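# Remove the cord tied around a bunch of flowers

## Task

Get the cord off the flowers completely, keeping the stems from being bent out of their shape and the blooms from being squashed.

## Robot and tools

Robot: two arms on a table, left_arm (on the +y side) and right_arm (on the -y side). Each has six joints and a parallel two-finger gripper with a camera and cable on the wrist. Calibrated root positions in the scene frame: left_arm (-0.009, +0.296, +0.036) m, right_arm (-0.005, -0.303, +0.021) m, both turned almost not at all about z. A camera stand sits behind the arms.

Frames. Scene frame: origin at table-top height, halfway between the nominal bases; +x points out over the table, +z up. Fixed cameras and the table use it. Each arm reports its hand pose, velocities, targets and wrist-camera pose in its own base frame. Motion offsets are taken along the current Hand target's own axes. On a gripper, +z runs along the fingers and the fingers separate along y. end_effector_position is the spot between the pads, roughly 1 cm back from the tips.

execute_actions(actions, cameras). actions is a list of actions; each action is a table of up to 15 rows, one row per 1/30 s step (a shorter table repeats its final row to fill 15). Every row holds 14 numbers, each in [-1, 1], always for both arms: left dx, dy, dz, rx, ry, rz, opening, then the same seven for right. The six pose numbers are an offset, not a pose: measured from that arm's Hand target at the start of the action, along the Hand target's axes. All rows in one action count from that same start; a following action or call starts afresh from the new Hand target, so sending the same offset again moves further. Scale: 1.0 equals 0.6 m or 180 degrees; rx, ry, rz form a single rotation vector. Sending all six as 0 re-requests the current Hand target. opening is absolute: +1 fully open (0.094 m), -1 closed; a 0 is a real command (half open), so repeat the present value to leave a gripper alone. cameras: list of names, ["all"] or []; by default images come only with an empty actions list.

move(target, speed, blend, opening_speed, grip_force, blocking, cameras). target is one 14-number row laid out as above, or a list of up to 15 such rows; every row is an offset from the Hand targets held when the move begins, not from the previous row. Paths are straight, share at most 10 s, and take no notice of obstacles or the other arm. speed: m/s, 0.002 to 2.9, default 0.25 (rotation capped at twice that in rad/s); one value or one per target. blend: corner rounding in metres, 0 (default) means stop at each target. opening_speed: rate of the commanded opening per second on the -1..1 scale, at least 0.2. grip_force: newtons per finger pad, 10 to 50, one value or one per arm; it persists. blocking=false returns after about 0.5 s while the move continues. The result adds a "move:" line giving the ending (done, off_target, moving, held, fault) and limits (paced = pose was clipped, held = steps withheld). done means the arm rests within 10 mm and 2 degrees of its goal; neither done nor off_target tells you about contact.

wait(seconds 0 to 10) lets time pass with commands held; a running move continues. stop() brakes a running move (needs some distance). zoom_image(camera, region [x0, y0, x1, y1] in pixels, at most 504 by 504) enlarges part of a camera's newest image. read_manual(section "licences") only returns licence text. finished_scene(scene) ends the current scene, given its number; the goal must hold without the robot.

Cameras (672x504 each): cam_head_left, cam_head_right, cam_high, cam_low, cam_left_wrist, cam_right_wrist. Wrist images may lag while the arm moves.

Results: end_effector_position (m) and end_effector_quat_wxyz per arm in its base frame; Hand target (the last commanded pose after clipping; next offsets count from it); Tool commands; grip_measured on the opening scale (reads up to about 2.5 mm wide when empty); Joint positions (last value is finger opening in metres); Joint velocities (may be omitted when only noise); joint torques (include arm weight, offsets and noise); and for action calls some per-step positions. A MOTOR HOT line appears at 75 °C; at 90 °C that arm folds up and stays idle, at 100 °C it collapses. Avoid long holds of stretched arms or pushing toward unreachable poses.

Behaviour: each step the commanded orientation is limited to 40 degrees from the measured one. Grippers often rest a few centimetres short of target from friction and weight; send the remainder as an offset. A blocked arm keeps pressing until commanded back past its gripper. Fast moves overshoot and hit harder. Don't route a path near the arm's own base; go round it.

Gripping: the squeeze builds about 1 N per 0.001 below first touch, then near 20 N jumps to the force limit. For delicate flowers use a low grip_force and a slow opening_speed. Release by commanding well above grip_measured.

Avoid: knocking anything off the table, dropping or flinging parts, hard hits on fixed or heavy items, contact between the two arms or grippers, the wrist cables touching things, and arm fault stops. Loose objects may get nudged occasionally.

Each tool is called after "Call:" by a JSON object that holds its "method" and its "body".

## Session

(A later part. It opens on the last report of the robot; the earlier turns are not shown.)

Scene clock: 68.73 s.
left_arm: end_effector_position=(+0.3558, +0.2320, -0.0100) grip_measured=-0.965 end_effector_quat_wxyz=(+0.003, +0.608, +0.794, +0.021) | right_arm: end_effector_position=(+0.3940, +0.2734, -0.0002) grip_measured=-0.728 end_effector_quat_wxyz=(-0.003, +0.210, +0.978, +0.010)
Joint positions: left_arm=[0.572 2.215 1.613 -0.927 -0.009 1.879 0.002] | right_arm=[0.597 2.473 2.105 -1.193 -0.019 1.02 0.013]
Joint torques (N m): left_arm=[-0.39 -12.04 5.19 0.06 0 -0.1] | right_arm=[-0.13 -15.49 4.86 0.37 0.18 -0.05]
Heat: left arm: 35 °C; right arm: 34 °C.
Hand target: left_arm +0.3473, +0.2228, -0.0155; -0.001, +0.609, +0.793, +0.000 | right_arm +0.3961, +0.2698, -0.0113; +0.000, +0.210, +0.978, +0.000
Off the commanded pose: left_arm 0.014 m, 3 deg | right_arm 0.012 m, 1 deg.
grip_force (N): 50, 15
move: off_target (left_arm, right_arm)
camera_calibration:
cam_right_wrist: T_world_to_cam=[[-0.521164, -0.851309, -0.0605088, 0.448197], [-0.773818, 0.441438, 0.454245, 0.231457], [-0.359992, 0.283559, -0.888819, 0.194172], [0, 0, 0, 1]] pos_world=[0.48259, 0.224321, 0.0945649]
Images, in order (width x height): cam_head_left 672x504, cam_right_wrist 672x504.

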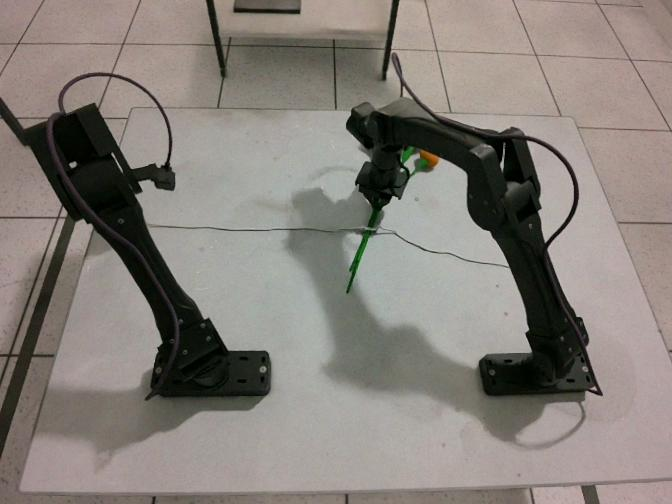

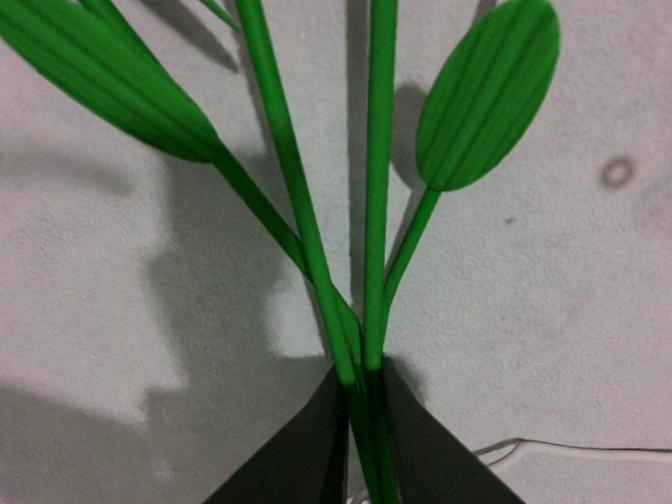

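Call:
{"method": "move", "body": {"target": [[0,0,0,0,0,0,-0.4,0,0,0,0,0,0,-0.73],[0,0,-0.1,0,0,0,-0.2,0,0,0,0,0,0,-0.73],[-0.717,-0.2325,-0.1,0,0,-0.75,-0.1,0,0,0,0,0,0,-0.73]], "speed": [0.15,0.15,0.5], "cameras": ["cam_left_wrist","cam_head_left","cam_head_right","cam_high"]}}

Scene clock: 76.67 s.
left_arm: end_effector_position=(+0.3267, -0.1881, +0.0467) grip_measured=-0.203 end_effector_quat_wxyz=(+0.008, -0.326, +0.945, -0.026) | right_arm: end_effector_position=(+0.3940, +0.2734, -0.0002) grip_measured=-0.728 end_effector_quat_wxyz=(-0.003, +0.210, +0.978, +0.010)
Joint positions: left_arm=[-0.515 1.964 1.462 -1.019 0.022 -1.18 0.037] | right_arm=[0.597 2.473 2.105 -1.193 -0.019 1.02 0.013]
Joint torques (N m): left_arm=[0.24 -10.56 6.38 0.21 -0.06 0.05] | right_arm=[-0.13 -15.47 4.85 0.37 0.18 -0.06]
Heat: left arm: 35 °C; right arm: 35 °C.
Hand target: left_arm +0.3247, -0.1839, +0.0465; +0.008, -0.326, +0.945, -0.018 (not the last commanded pose) | right_arm +0.3961, +0.2698, -0.0113; +0.000, +0.210, +0.978, +0.000
Tool commands: left_gripper/opening=-0.2 right_gripper/opening=-0.73
Off the commanded pose: left_arm 0.041 m, 22 deg | right_arm 0.012 m, 1 deg.
grip_force (N): 50, 15
move: held (left_arm; a check stopped the path), off_target (right_arm); path passed 2 of 3 targets; target 3's new opening was not sent; target 2's new opening was sent with left_arm's hand 0.015 m and 1 deg from that target; limits=held
pose unreachable (left arm): on one or more control steps of this call, first in action 0 (counted from 0), this arm could not follow its commanded pose, so it was not sent that pose on those steps. It may still have moved: this result reports where it is.
cause: moving toward the commanded pose would bring a part of the arm too close to another arm (this arm's wrist (the part past joint 4) and the right arm's forearm (the part past joint 3), at the place that arm is still heading or pushing toward).
camera_calibration:
cam_left_wrist: T_world_to_cam=[[0.530632, -0.84745, 0.0160873, -0.32589], [-0.76448, -0.470311, 0.440882, 0.18538], [-0.36606, -0.246245, -0.897421, 0.249093], [0, 0, 0, 1]] pos_world=[0.40583, -0.127651, 0.147054]
Images, in order (width x height): cam_head_left 672x504, cam_head_right 672x504, cam_high 672x504, cam_left_wrist 672x504.

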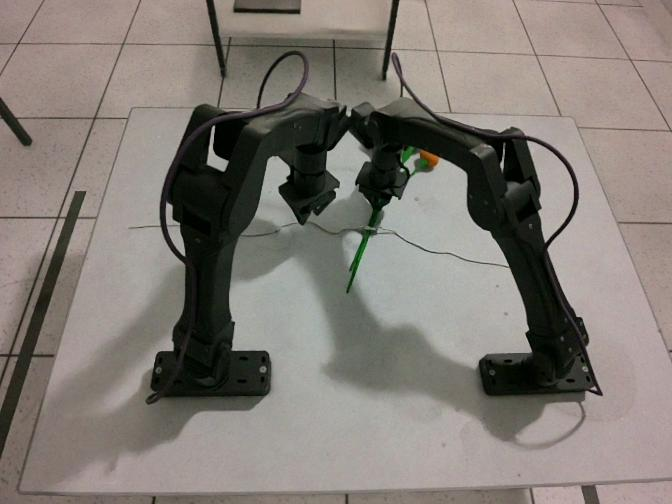

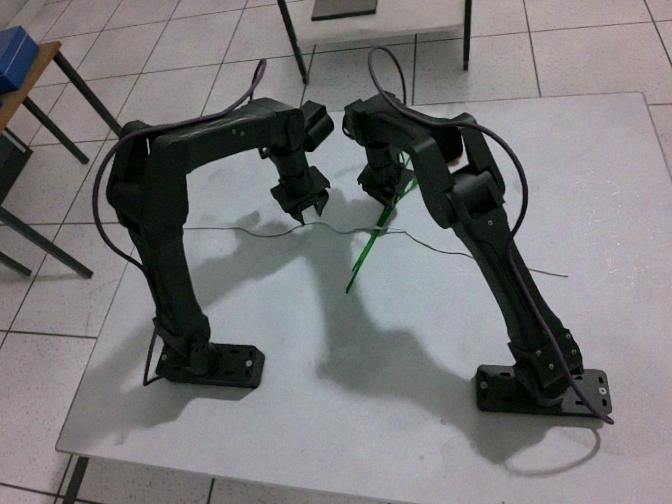

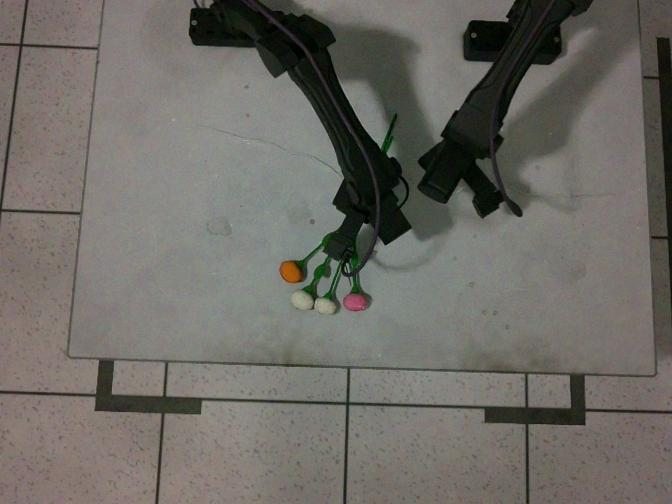

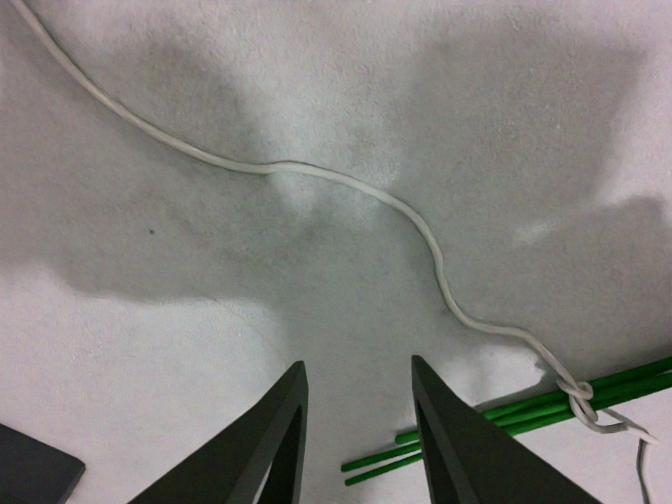

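Call:
{"method": "move", "body": {"target": [0,0,0,0,0,0,-0.2,-0.041,-0.091,-0.005,0,0,0,-0.73], "speed": 0.06, "cameras": ["cam_left_wrist","cam_right_wrist","cam_head_left"]}}

Scene clock: 80.50 s.
left_arm: end_effector_position=(+0.3267, -0.1881, +0.0467) grip_measured=-0.203 end_effector_quat_wxyz=(+0.008, -0.326, +0.945, -0.026) | right_arm: end_effector_position=(+0.3946, +0.2216, -0.0057) grip_measured=-0.728 end_effector_quat_wxyz=(-0.007, +0.204, +0.979, +0.012)
Joint positions: left_arm=[-0.515 1.964 1.462 -1.019 0.022 -1.18 0.037] | right_arm=[0.498 2.356 1.873 -1.083 -0.028 0.91 0.013]
Joint torques (N m): left_arm=[0.18 -10.65 6.39 0.2 -0.05 0.06] | right_arm=[-1.02 -16.95 3.64 0.31 0.27 -0.05]
Heat: left arm: 35 °C; right arm: 36 °C.
Hand target: left_arm +0.3247, -0.1839, +0.0465; +0.008, -0.326, +0.945, -0.018 | right_arm +0.3961, +0.2100, -0.0083; +0.000, +0.210, +0.978, +0.000
Off the commanded pose: left_arm 0.005 m, 1 deg | right_arm 0.012 m, 2 deg.
grip_force (N): 50, 15
move: off_target (right_arm)
camera_calibration:
cam_left_wrist: T_world_to_cam=[[0.530632, -0.84745, 0.0160873, -0.32589], [-0.76448, -0.470311, 0.440882, 0.18538], [-0.36606, -0.246245, -0.897421, 0.249093], [0, 0, 0, 1]] pos_world=[0.40583, -0.127651, 0.147054]
cam_right_wrist: T_world_to_cam=[[-0.511909, -0.856765, -0.062471, 0.401581], [-0.775901, 0.429931, 0.461667, 0.260659], [-0.368682, 0.284803, -0.884851, 0.207398], [0, 0, 0, 1]] pos_world=[0.484282, 0.172927, 0.0882658]
Images, in order (width x height): cam_head_left 672x504, cam_left_wrist 672x504, cam_right_wrist 672x504.

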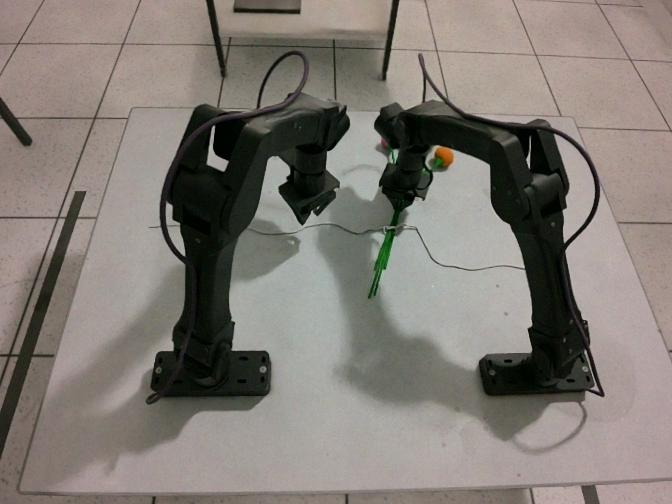

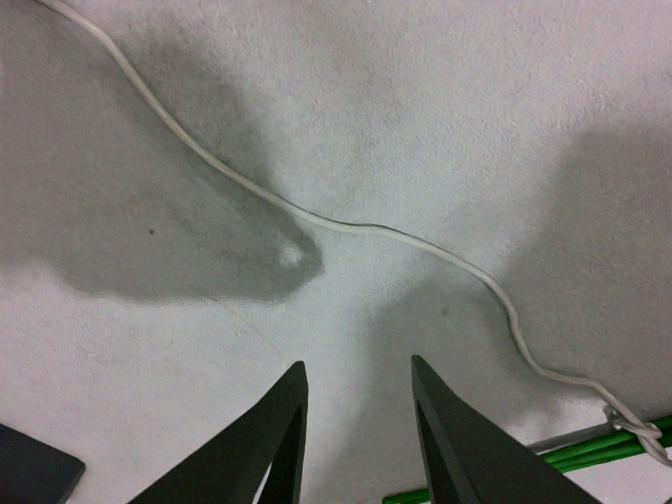

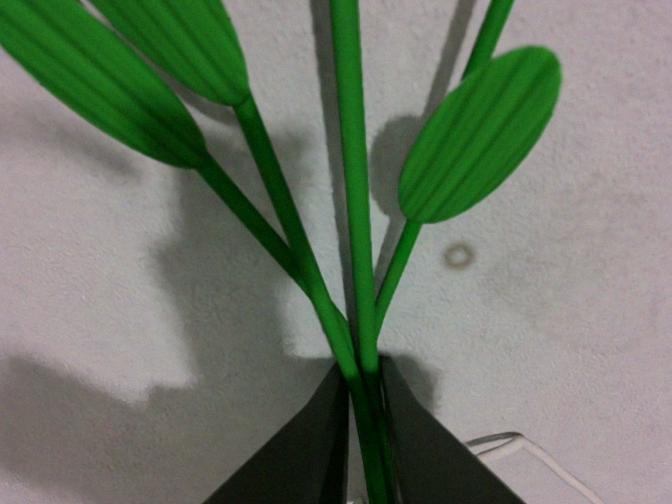

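Call:
{"method": "move", "body": {"target": [-0.004,-0.071,0.05,-0.0126,-0.0013,-0.122,-0.2,0,0,0,0,0,0,-0.73], "speed": 0.15, "cameras": ["cam_left_wrist","cam_head_left"]}}

Scene clock: 84.40 s.
left_arm: end_effector_position=(+0.3558, -0.2196, +0.0226) grip_measured=-0.203 end_effector_quat_wxyz=(+0.000, -0.494, +0.869, -0.023) | right_arm: end_effector_position=(+0.3946, +0.2216, -0.0057) grip_measured=-0.728 end_effector_quat_wxyz=(-0.007, +0.204, +0.979, +0.012)
Joint positions: left_arm=[-0.546 2.151 1.644 -1.023 0.022 -1.579 0.037] | right_arm=[0.498 2.356 1.873 -1.083 -0.028 0.91 0.013]
Joint torques (N m): left_arm=[-0.53 -9.52 9.33 -0.08 -0.19 -0.16] | right_arm=[-1.03 -16.96 3.63 0.31 0.27 -0.05]
Heat: left arm: 35 °C; right arm: 37 °C.
Hand target: left_arm +0.3536, -0.2167, +0.0182; -0.001, -0.500, +0.866, +0.000 | right_arm +0.3961, +0.2100, -0.0083; +0.000, +0.210, +0.978, +0.000
Off the commanded pose: left_arm 0.006 m, 3 deg | right_arm 0.012 m, 2 deg.
grip_force (N): 50, 15
move: off_target (left_arm, right_arm)
camera_calibration:
cam_left_wrist: T_world_to_cam=[[0.799642, -0.600458, 0.00479605, -0.408738], [-0.534716, -0.708412, 0.460687, 0.0690402], [-0.273225, -0.370949, -0.88755, 0.169667], [0, 0, 0, 1]] pos_world=[0.410118, -0.133584, 0.120742]
Images, in order (width x height): cam_head_left 672x504, cam_left_wrist 672x504.

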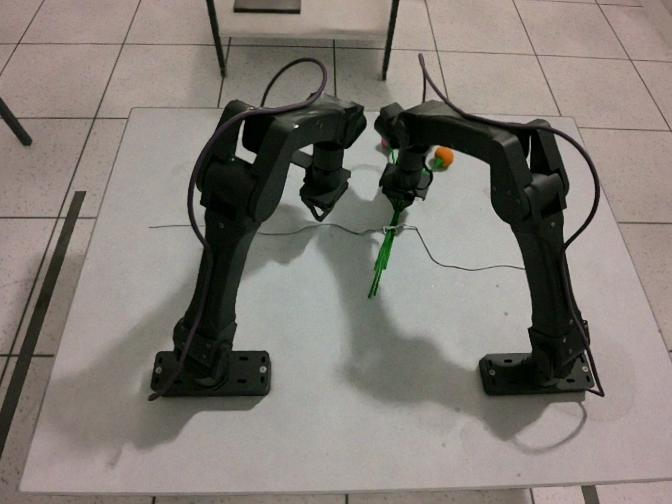

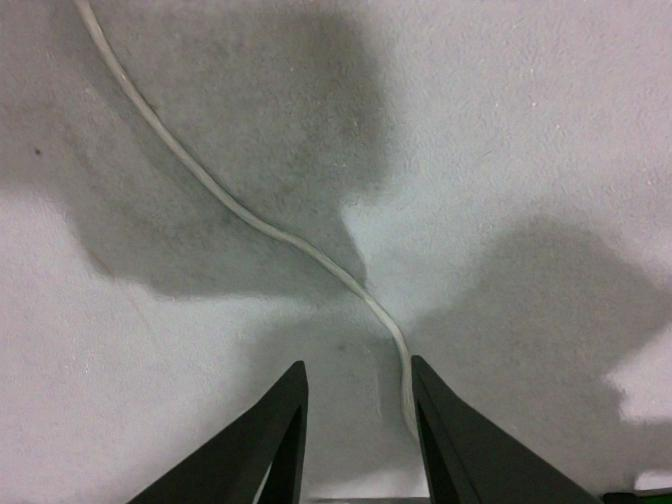

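Call:
{"method": "move", "body": {"target": [0,0,0.078,0,0,0,-0.2,0,0,0,0,0,0,-0.73], "speed": 0.1, "cameras": ["cam_left_wrist"]}}

Scene clock: 86.20 s.
left_arm: end_effector_position=(+0.3625, -0.2237, -0.0136) grip_measured=-0.203 end_effector_quat_wxyz=(+0.002, -0.493, +0.869, -0.026) | right_arm: end_effector_position=(+0.3946, +0.2216, -0.0057) grip_measured=-0.728 end_effector_quat_wxyz=(-0.007, +0.204, +0.979, +0.012)
Joint positions: left_arm=[-0.546 2.219 1.603 -0.907 0.022 -1.579 0.037] | right_arm=[0.498 2.356 1.873 -1.083 -0.028 0.91 0.013]
Joint torques (N m): left_arm=[-0.57 -10.26 4.89 0.26 -0.19 -0.16] | right_arm=[-1.05 -16.95 3.62 0.31 0.26 -0.05]
Heat: left arm: 35 °C; right arm: 37 °C.
Hand target: left_arm +0.3536, -0.2167, -0.0286; -0.001, -0.500, +0.866, +0.000 | right_arm +0.3961, +0.2100, -0.0083; +0.000, +0.210, +0.978, +0.000
Off the commanded pose: left_arm 0.019 m, 3 deg | right_arm 0.012 m, 2 deg.
grip_force (N): 50, 15
move: off_target (left_arm, right_arm)
camera_calibration:
cam_left_wrist: T_world_to_cam=[[0.799583, -0.600423, 0.0126133, -0.416284], [-0.537816, -0.706547, 0.45994, 0.0879651], [-0.267247, -0.374544, -0.88786, 0.134877], [0, 0, 0, 1]] pos_world=[0.416208, -0.137277, 0.0845443]
Images, in order (width x height): cam_left_wrist 672x504.

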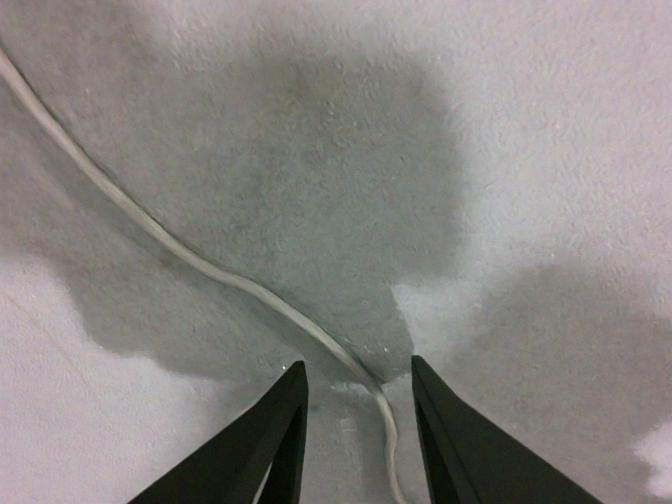

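Call:
{"method": "move", "body": {"target": [0.03,0,0.012,0,0,0,-0.2,0,0,0,0,0,0,-0.73], "speed": 0.1, "cameras": ["cam_left_wrist"]}}

Scene clock: 87.67 s.
left_arm: end_effector_position=(+0.3543, -0.2432, -0.0171) grip_measured=-0.203 end_effector_quat_wxyz=(+0.003, -0.491, +0.871, -0.031) | right_arm: end_effector_position=(+0.3946, +0.2216, -0.0057) grip_measured=-0.728 end_effector_quat_wxyz=(-0.007, +0.204, +0.979, +0.012)
Joint positions: left_arm=[-0.595 2.228 1.603 -0.887 0.022 -1.622 0.037] | right_arm=[0.498 2.356 1.873 -1.083 -0.028 0.91 0.013]
Joint torques (N m): left_arm=[-0.1 -9.94 4.42 0.29 -0.19 -0.13] | right_arm=[-1.05 -16.98 3.63 0.3 0.27 -0.06]
Heat: left arm: 35 °C; right arm: 38 °C.
Hand target: left_arm +0.3445, -0.2324, -0.0358; -0.001, -0.500, +0.866, +0.000 | right_arm +0.3961, +0.2100, -0.0083; +0.000, +0.210, +0.978, +0.000
Off the commanded pose: left_arm 0.024 m, 4 deg | right_arm 0.012 m, 2 deg.
grip_force (N): 50, 15
move: off_target (left_arm, right_arm)
camera_calibration:
cam_left_wrist: T_world_to_cam=[[0.795879, -0.605036, 0.022558, -0.421051], [-0.545218, -0.699997, 0.461239, 0.0755227], [-0.263276, -0.379389, -0.886989, 0.11971], [0, 0, 0, 1]] pos_world=[0.407799, -0.156469, 0.0808454]
Images, in order (width x height): cam_left_wrist 672x504.

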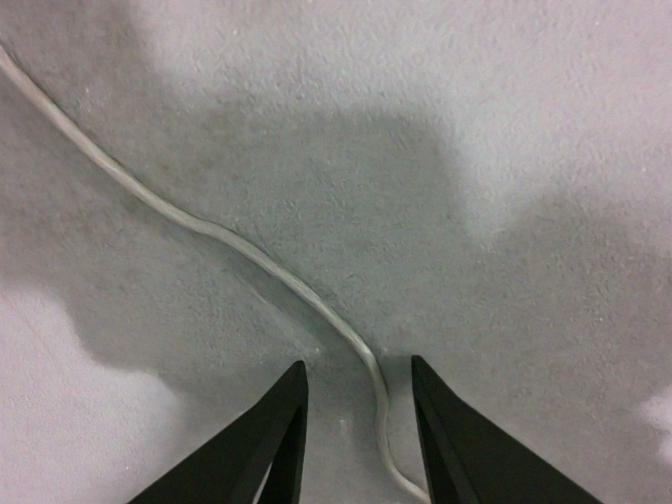

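Call:
{"method": "move", "body": {"target": [0,0,0.012,0,0,0,-0.2,0,0,0,0,0,0,-0.73], "speed": 0.1}}

Call:
{"method": "move", "body": {"target": [0,0,0,0,0,0,-1,0,0,0,0,0,0,-0.73], "opening_speed": 1, "cameras": ["cam_left_wrist"]}}

Scene clock: 88.93 s.
left_arm: end_effector_position=(+0.3550, -0.2437, -0.0180) grip_measured=-0.203 end_effector_quat_wxyz=(+0.005, -0.491, +0.870, -0.034) | right_arm: end_effector_position=(+0.3946, +0.2216, -0.0057) grip_measured=-0.728 end_effector_quat_wxyz=(-0.007, +0.204, +0.979, +0.012)
Joint positions: left_arm=[-0.595 2.228 1.599 -0.877 0.022 -1.624 0.037] | right_arm=[0.498 2.356 1.873 -1.083 -0.028 0.91 0.013]
Joint torques (N m): left_arm=[-0.12 -9.05 3.78 0.4 -0.19 -0.14] | right_arm=[-1.02 -16.98 3.62 0.31 0.27 -0.05]
Heat: left arm: 35 °C; right arm: 38 °C.
Hand target: left_arm +0.3445, -0.2324, -0.0430; -0.001, -0.500, +0.866, +0.000 | right_arm +0.3961, +0.2100, -0.0083; +0.000, +0.210, +0.978, +0.000
Off the commanded pose: left_arm 0.029 m, 4 deg | right_arm 0.012 m, 2 deg.
grip_force (N): 50, 15
move: off_target (left_arm, right_arm)

Scene clock: 90.23 s.
left_arm: end_effector_position=(+0.3599, -0.2470, -0.0182) grip_measured=-0.963 end_effector_quat_wxyz=(+0.010, -0.491, +0.870, -0.044) | right_arm: end_effector_position=(+0.3946, +0.2216, -0.0057) grip_measured=-0.728 end_effector_quat_wxyz=(-0.007, +0.204, +0.979, +0.012)
Joint positions: left_arm=[-0.595 2.229 1.599 -0.853 0.022 -1.624 0.002] | right_arm=[0.498 2.356 1.873 -1.083 -0.028 0.91 0.013]
Joint torques (N m): left_arm=[-0.1 -9.18 4 0.21 -0.19 -0.13] | right_arm=[-1.03 -16.96 3.63 0.3 0.27 -0.05]
Heat: left arm: 34 °C; right arm: 38 °C.
Hand target: left_arm +0.3445, -0.2324, -0.0430; -0.001, -0.500, +0.866, +0.000 | right_arm +0.3961, +0.2100, -0.0083; +0.000, +0.210, +0.978, +0.000
Off the commanded pose: left_arm 0.033 m, 5 deg | right_arm 0.012 m, 2 deg.
grip_force (N): 50, 15
move: off_target (left_arm, right_arm)
camera_calibration:
cam_left_wrist: T_world_to_cam=[[0.795935, -0.603268, 0.0505463, -0.426905], [-0.554844, -0.693546, 0.459503, 0.0814953], [-0.242147, -0.39378, -0.886737, 0.107607], [0, 0, 0, 1]] pos_world=[0.411062, -0.158643, 0.0795504]
Images, in order (width x height): cam_left_wrist 672x504.

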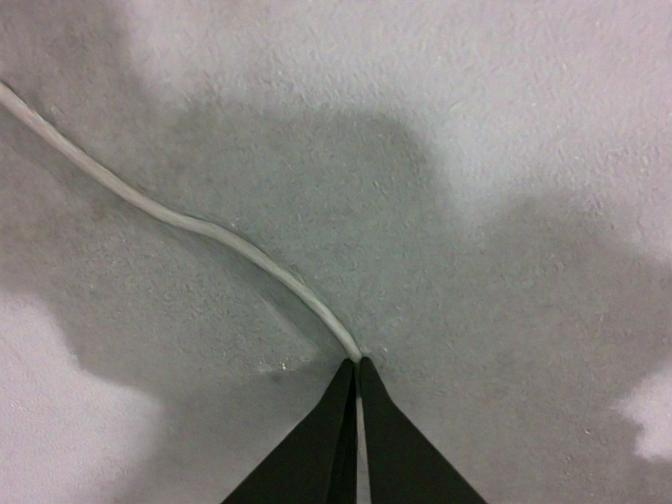

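Call:
{"method": "move", "body": {"target": [0.127,0.244,-0.045,0,0,0.055,-1,0,0,0,0,0,0,-0.75], "speed": 0.08, "cameras": ["cam_head_left","cam_head_right","cam_high","cam_right_wrist","cam_left_wrist"]}}

Scene clock: 93.93 s.
left_arm: end_effector_position=(+0.1860, -0.2357, -0.0171) grip_measured=-0.963 end_effector_quat_wxyz=(-0.004, -0.416, +0.909, -0.013) | right_arm: end_effector_position=(+0.3949, +0.2218, -0.0057) grip_measured=-0.748 end_effector_quat_wxyz=(-0.007, +0.204, +0.979, +0.013)
Joint positions: left_arm=[-0.898 1.822 0.988 -0.715 0.014 -1.755 0.002] | right_arm=[0.498 2.356 1.873 -1.081 -0.028 0.908 0.012]
Joint torques (N m): left_arm=[-0.23 -10.35 3.85 0.07 -0.11 -0.15] | right_arm=[-1.02 -16.96 3.62 0.3 0.27 -0.04]
Heat: left arm: 34 °C; right arm: 39 °C.
Hand target: left_arm +0.1797, -0.2252, -0.0159; -0.001, -0.424, +0.906, +0.000 | right_arm +0.3961, +0.2100, -0.0083; +0.000, +0.210, +0.978, +0.000
Off the commanded pose: left_arm 0.012 m, 2 deg | right_arm 0.012 m, 2 deg.
grip_force (N): 50, 15
move: off_target (left_arm, right_arm)
camera_calibration:
cam_left_wrist: T_world_to_cam=[[0.682715, -0.730506, -0.0161493, -0.29178], [-0.644021, -0.612035, 0.458966, 0.0280806], [-0.345162, -0.302943, -0.888307, 0.111491], [0, 0, 0, 1]] pos_world=[0.25577, -0.162185, 0.0814385]
cam_right_wrist: T_world_to_cam=[[-0.510516, -0.8575, -0.0637759, 0.401481], [-0.777159, 0.4284, 0.460974, 0.261697], [-0.367964, 0.284899, -0.885119, 0.207199], [0, 0, 0, 1]] pos_world=[0.484584, 0.173128, 0.0883654]
Images, in order (width x height): cam_head_left 672x504, cam_head_right 672x504, cam_high 672x504, cam_left_wrist 672x504, cam_right_wrist 672x504.

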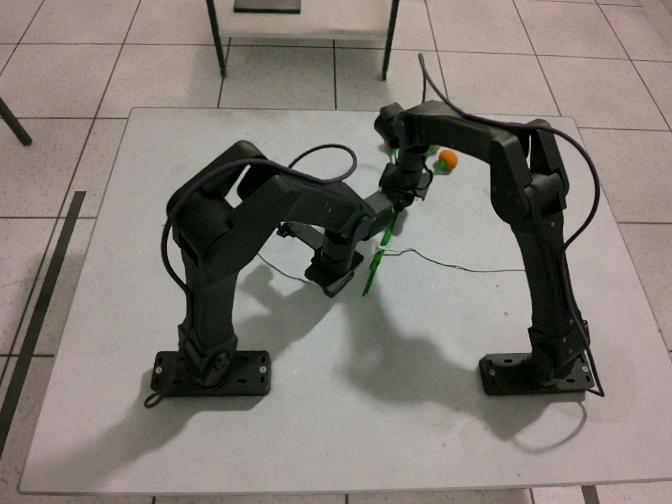

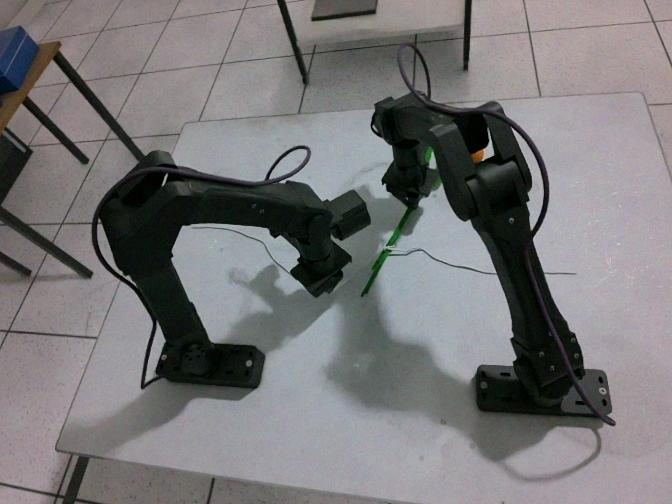

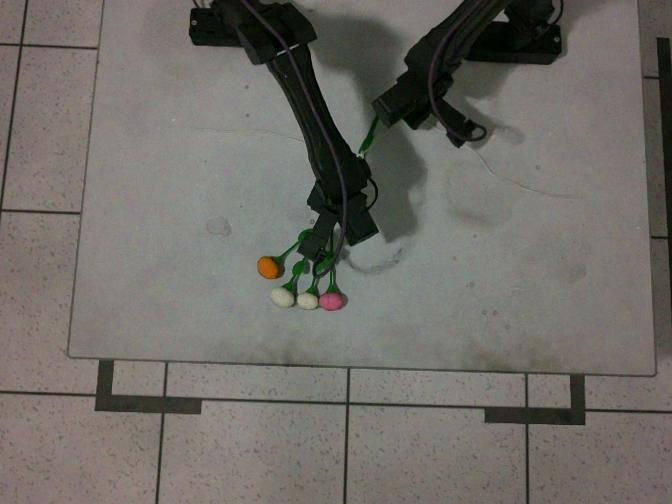

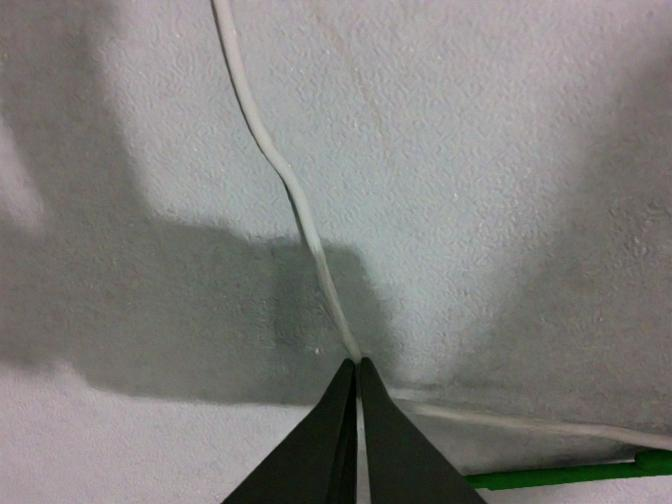

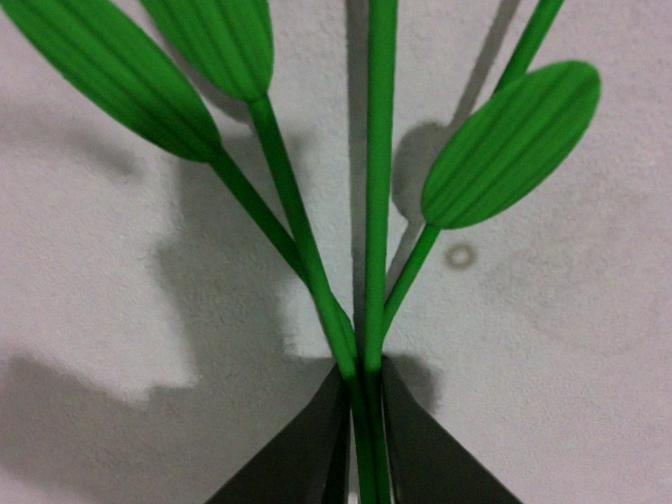

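Call:
{"method": "move", "body": {"target": [0.192,0.035,-0.02,0,0,0.167,-1,0,0,0,0,0,0,-0.75], "speed": 0.08, "cameras": ["cam_head_left","cam_head_right","cam_high","cam_right_wrist","cam_left_wrist"]}}

Scene clock: 98.80 s.
left_arm: end_effector_position=(+0.0903, -0.3036, -0.0027) grip_measured=-0.963 end_effector_quat_wxyz=(-0.005, -0.178, +0.984, -0.021) | right_arm: end_effector_position=(+0.3949, +0.2218, -0.0057) grip_measured=-0.748 end_effector_quat_wxyz=(-0.007, +0.204, +0.979, +0.013)
Joint positions: left_arm=[-1.277 1.832 1.069 -0.767 0.014 -1.636 0.002] | right_arm=[0.498 2.356 1.873 -1.081 -0.028 0.908 0.012]
Joint torques (N m): left_arm=[-0.65 -6.78 8.47 -0.09 -0.1 0.06] | right_arm=[-1.02 -16.96 3.62 0.3 0.27 -0.04]
Heat: left arm: 34 °C; right arm: 40 °C.
Hand target: left_arm +0.0897, -0.3001, -0.0037; -0.001, -0.174, +0.985, +0.000 | right_arm +0.3961, +0.2100, -0.0083; +0.000, +0.210, +0.978, +0.000
Off the commanded pose: left_arm 0.004 m, 2 deg | right_arm 0.012 m, 2 deg.
grip_force (N): 50, 15
move: off_target (right_arm)
camera_calibration:
cam_left_wrist: T_world_to_cam=[[0.250143, -0.968203, 0.00325437, -0.30882], [-0.862053, -0.221186, 0.456006, 0.0566998], [-0.440786, -0.116872, -0.889971, 0.135729], [0, 0, 0, 1]] pos_world=[0.185955, -0.270596, 0.0959443]
cam_right_wrist: T_world_to_cam=[[-0.510516, -0.8575, -0.0637759, 0.401481], [-0.777159, 0.4284, 0.460974, 0.261697], [-0.367964, 0.284899, -0.885119, 0.207199], [0, 0, 0, 1]] pos_world=[0.484584, 0.173128, 0.0883654]
Images, in order (width x height): cam_head_left 672x504, cam_head_right 672x504, cam_high 672x504, cam_left_wrist 672x504, cam_right_wrist 672x504.

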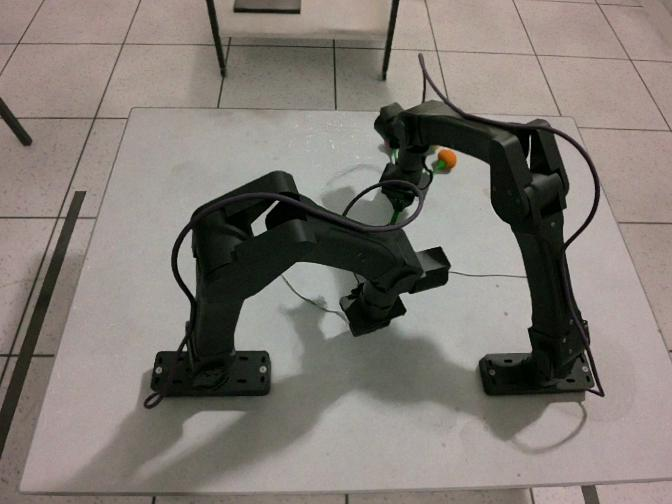

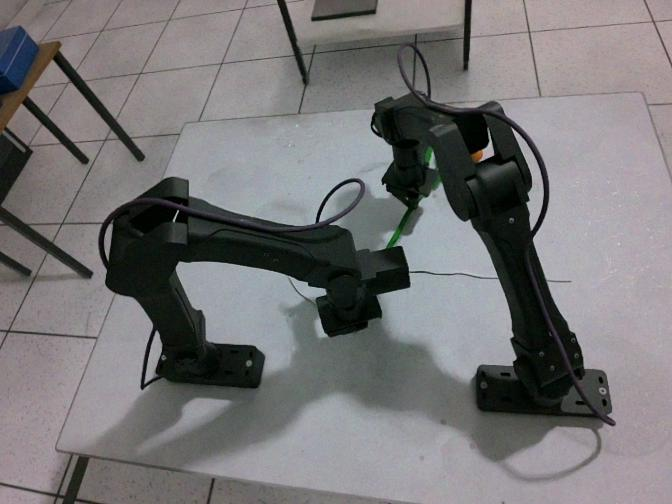

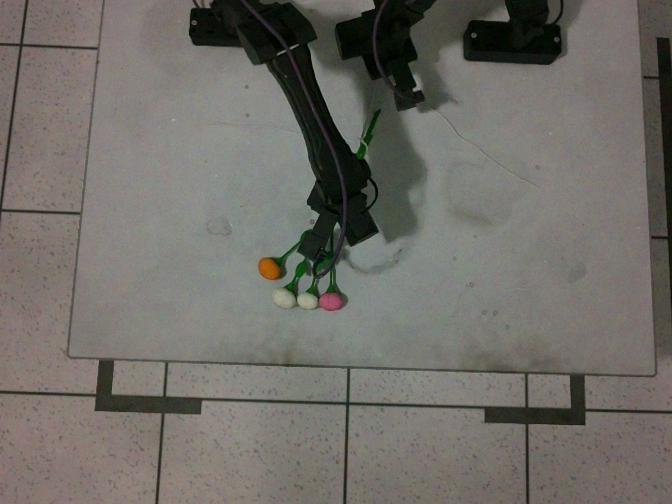

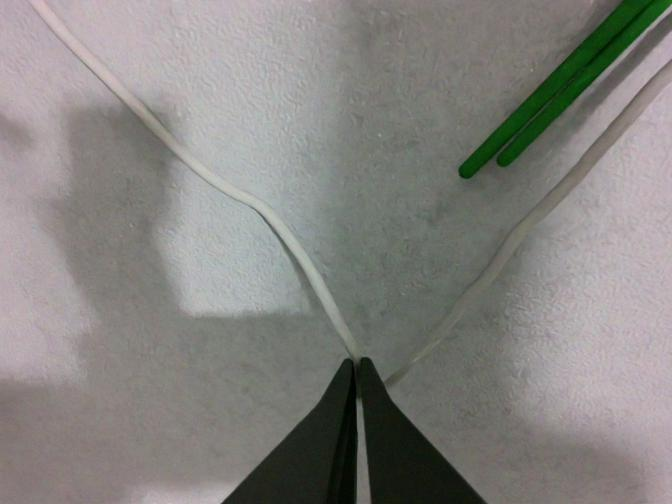

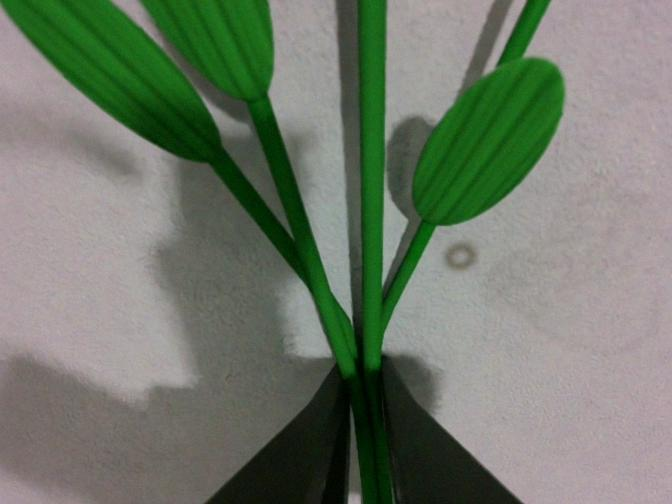

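Call:
{"method": "move", "body": {"target": [0.11,0.04,0,0,0,0.055,-1,-0.07,0.032,0,0,0,0,-0.75], "speed": 0.06, "cameras": ["cam_head_left","cam_high","cam_right_wrist","cam_left_wrist"]}}

Scene clock: 101.50 s.
left_arm: end_effector_position=(+0.0190, -0.3161, -0.0027) grip_measured=-0.963 end_effector_quat_wxyz=(-0.007, -0.080, +0.997, -0.020) | right_arm: end_effector_position=(+0.4365, +0.2178, -0.0035) grip_measured=-0.748 end_effector_quat_wxyz=(-0.004, +0.212, +0.977, +0.014)
Joint positions: left_arm=[-1.506 1.832 1.069 -0.767 0.014 -1.666 0.002] | right_arm=[0.451 2.519 2.176 -1.218 -0.027 0.878 0.012]
Joint torques (N m): left_arm=[-0.28 -10.18 4.01 0.02 -0.11 -0.14] | right_arm=[-0.75 -15.21 7.66 0.09 0.26 -0.06]
Heat: left arm: 34 °C; right arm: 40 °C.
Hand target: left_arm +0.0194, -0.3002, -0.0036; -0.001, -0.089, +0.996, +0.000 | right_arm +0.4423, +0.2103, -0.0082; +0.000, +0.210, +0.978, +0.000
Off the commanded pose: left_arm 0.016 m, 3 deg | right_arm 0.011 m, 2 deg.
grip_force (N): 50, 15
move: off_target (left_arm, right_arm)
camera_calibration:
cam_left_wrist: T_world_to_cam=[[0.0545572, -0.998507, 0.00280034, -0.309017], [-0.888156, -0.0472458, 0.457107, 0.0479601], [-0.456292, -0.0274256, -0.889407, 0.131437], [0, 0, 0, 1]] pos_world=[0.119429, -0.302685, 0.0958437]
cam_right_wrist: T_world_to_cam=[[-0.524381, -0.848853, -0.0668821, 0.423569], [-0.772251, 0.441028, 0.4573, 0.289741], [-0.358683, 0.291449, -0.886794, 0.220044], [0, 0, 0, 1]] pos_world=[0.52479, 0.167632, 0.0909643]
Images, in order (width x height): cam_head_left 672x504, cam_high 672x504, cam_left_wrist 672x504, cam_right_wrist 672x504.

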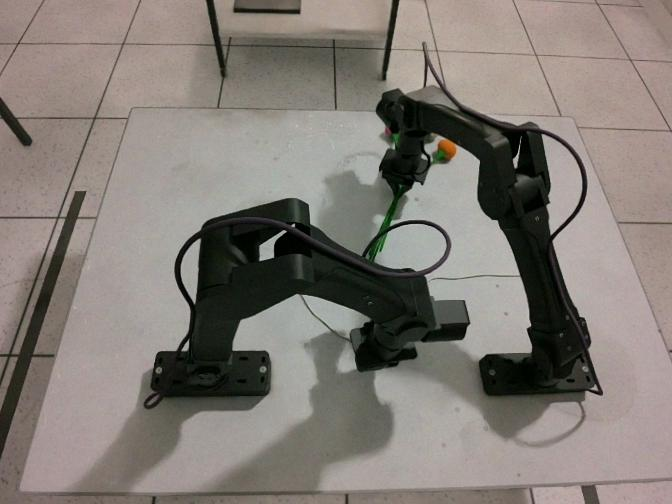

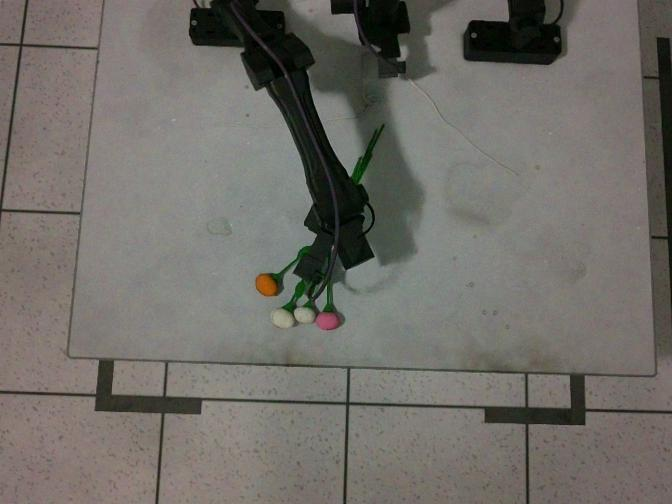

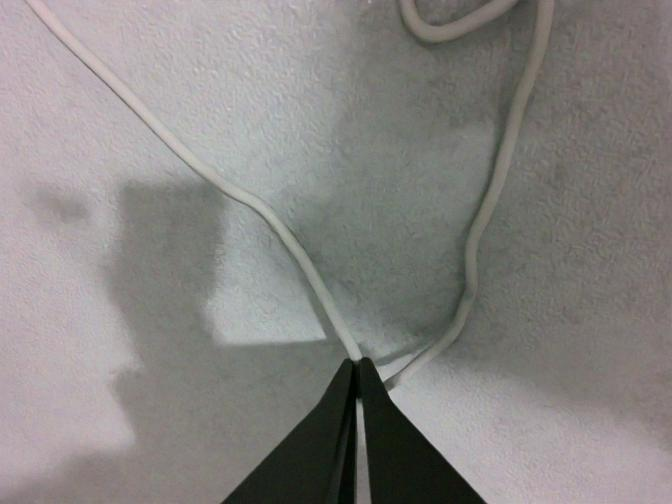

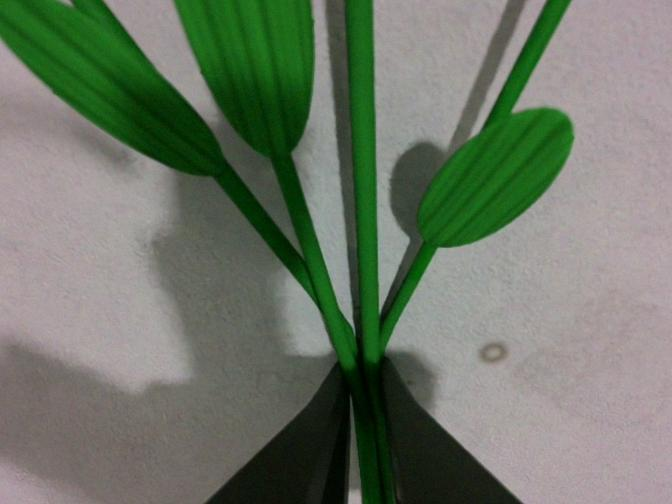

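Call:
{"method": "move", "body": {"target": [[0.04,0.01,0.008,0,0,0,-1,0,0,0.003,0,0,0,-0.75],[0.04,0.01,0.008,0,0,0,-0.5,0,0,0.003,0,0,0,-0.3],[0.04,0.01,-0.15,0,0,0,-0.5,0,0,-0.15,0,0,0,-0.3]], "speed": 0.08, "opening_speed": 0.7, "cameras": ["cam_head_left","cam_high","cam_right_wrist","cam_left_wrist"]}}

Scene clock: 106.53 s.
left_arm: end_effector_position=(-0.0070, -0.3004, +0.0739) grip_measured=-0.503 end_effector_quat_wxyz=(-0.007, -0.079, +0.997, +0.002) | right_arm: end_effector_position=(+0.4373, +0.2173, +0.0799) grip_measured=-0.302 end_effector_quat_wxyz=(+0.004, +0.212, +0.977, +0.017)
Joint positions: left_arm=[-1.589 1.705 1.242 -1.111 0.014 -1.748 0.023] | right_arm=[0.451 2.533 2.537 -1.546 -0.022 0.878 0.033]
Joint torques (N m): left_arm=[-0.17 -9.84 8.99 -0.17 -0.1 -0.16] | right_arm=[-0.76 -16.75 7.02 0.13 0.21 -0.06]
Heat: left arm: 34 °C; right arm: 40 °C.
Hand target: left_arm -0.0051, -0.2986, +0.0864; -0.001, -0.089, +0.996, +0.000 | right_arm +0.4422, +0.2103, +0.0818; +0.000, +0.210, +0.978, +0.000
Off the commanded pose: left_arm 0.013 m, 1 deg | right_arm 0.009 m, 2 deg.
joint sent to its limit (right arm) — joint 4 (wrist pitch), lower limit. The joint targets still meet the commanded pose.
grip_force (N): 50, 15
move: off_target (left_arm); target 2's new opening was sent with right_arm's hand 0.012 m and 2 deg from that target
camera_calibration:
cam_left_wrist: T_world_to_cam=[[0.0526122, -0.997743, -0.0417167, -0.288522], [-0.88709, -0.0658796, 0.456871, -0.0149685], [-0.458589, 0.0129694, -0.888554, 0.200247], [0, 0, 0, 1]] pos_world=[0.0937324, -0.291454, 0.172733]
cam_right_wrist: T_world_to_cam=[[-0.52318, -0.848523, -0.079315, 0.429661], [-0.780302, 0.439528, 0.444909, 0.257364], [-0.342654, 0.294657, -0.892057, 0.287185], [0, 0, 0, 1]] pos_world=[0.524016, 0.166838, 0.175761]
Images, in order (width x height): cam_head_left 672x504, cam_high 672x504, cam_left_wrist 672x504, cam_right_wrist 672x504.

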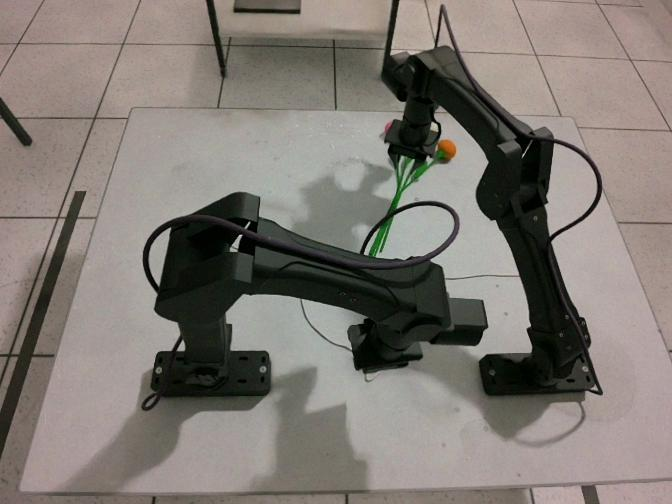

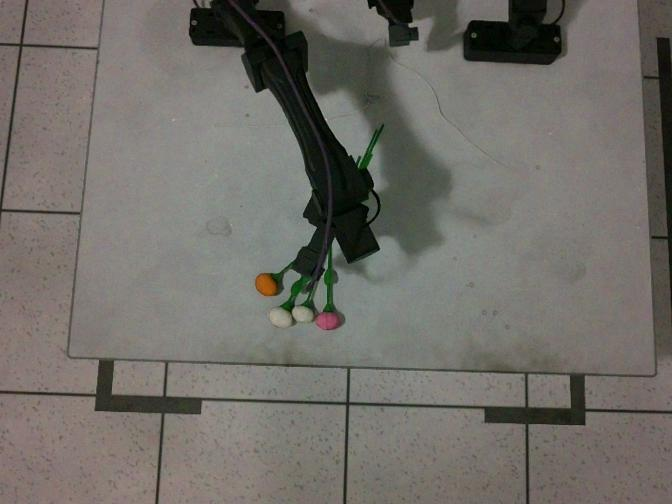

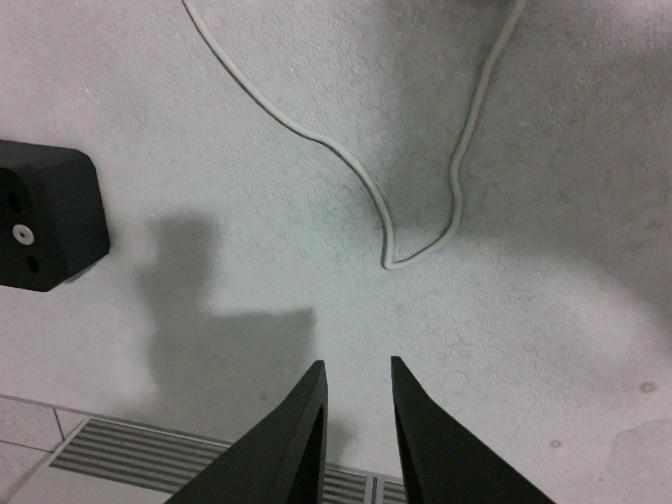

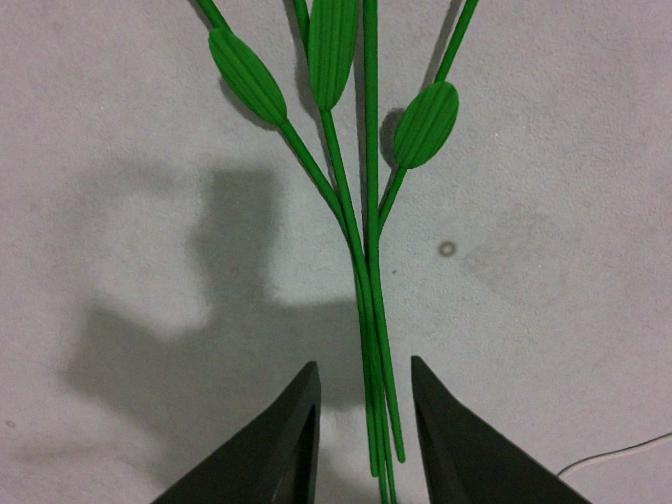

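Call:
{"method": "finished_scene", "body": {"scene": 1}}

The scene is finished: the task was done.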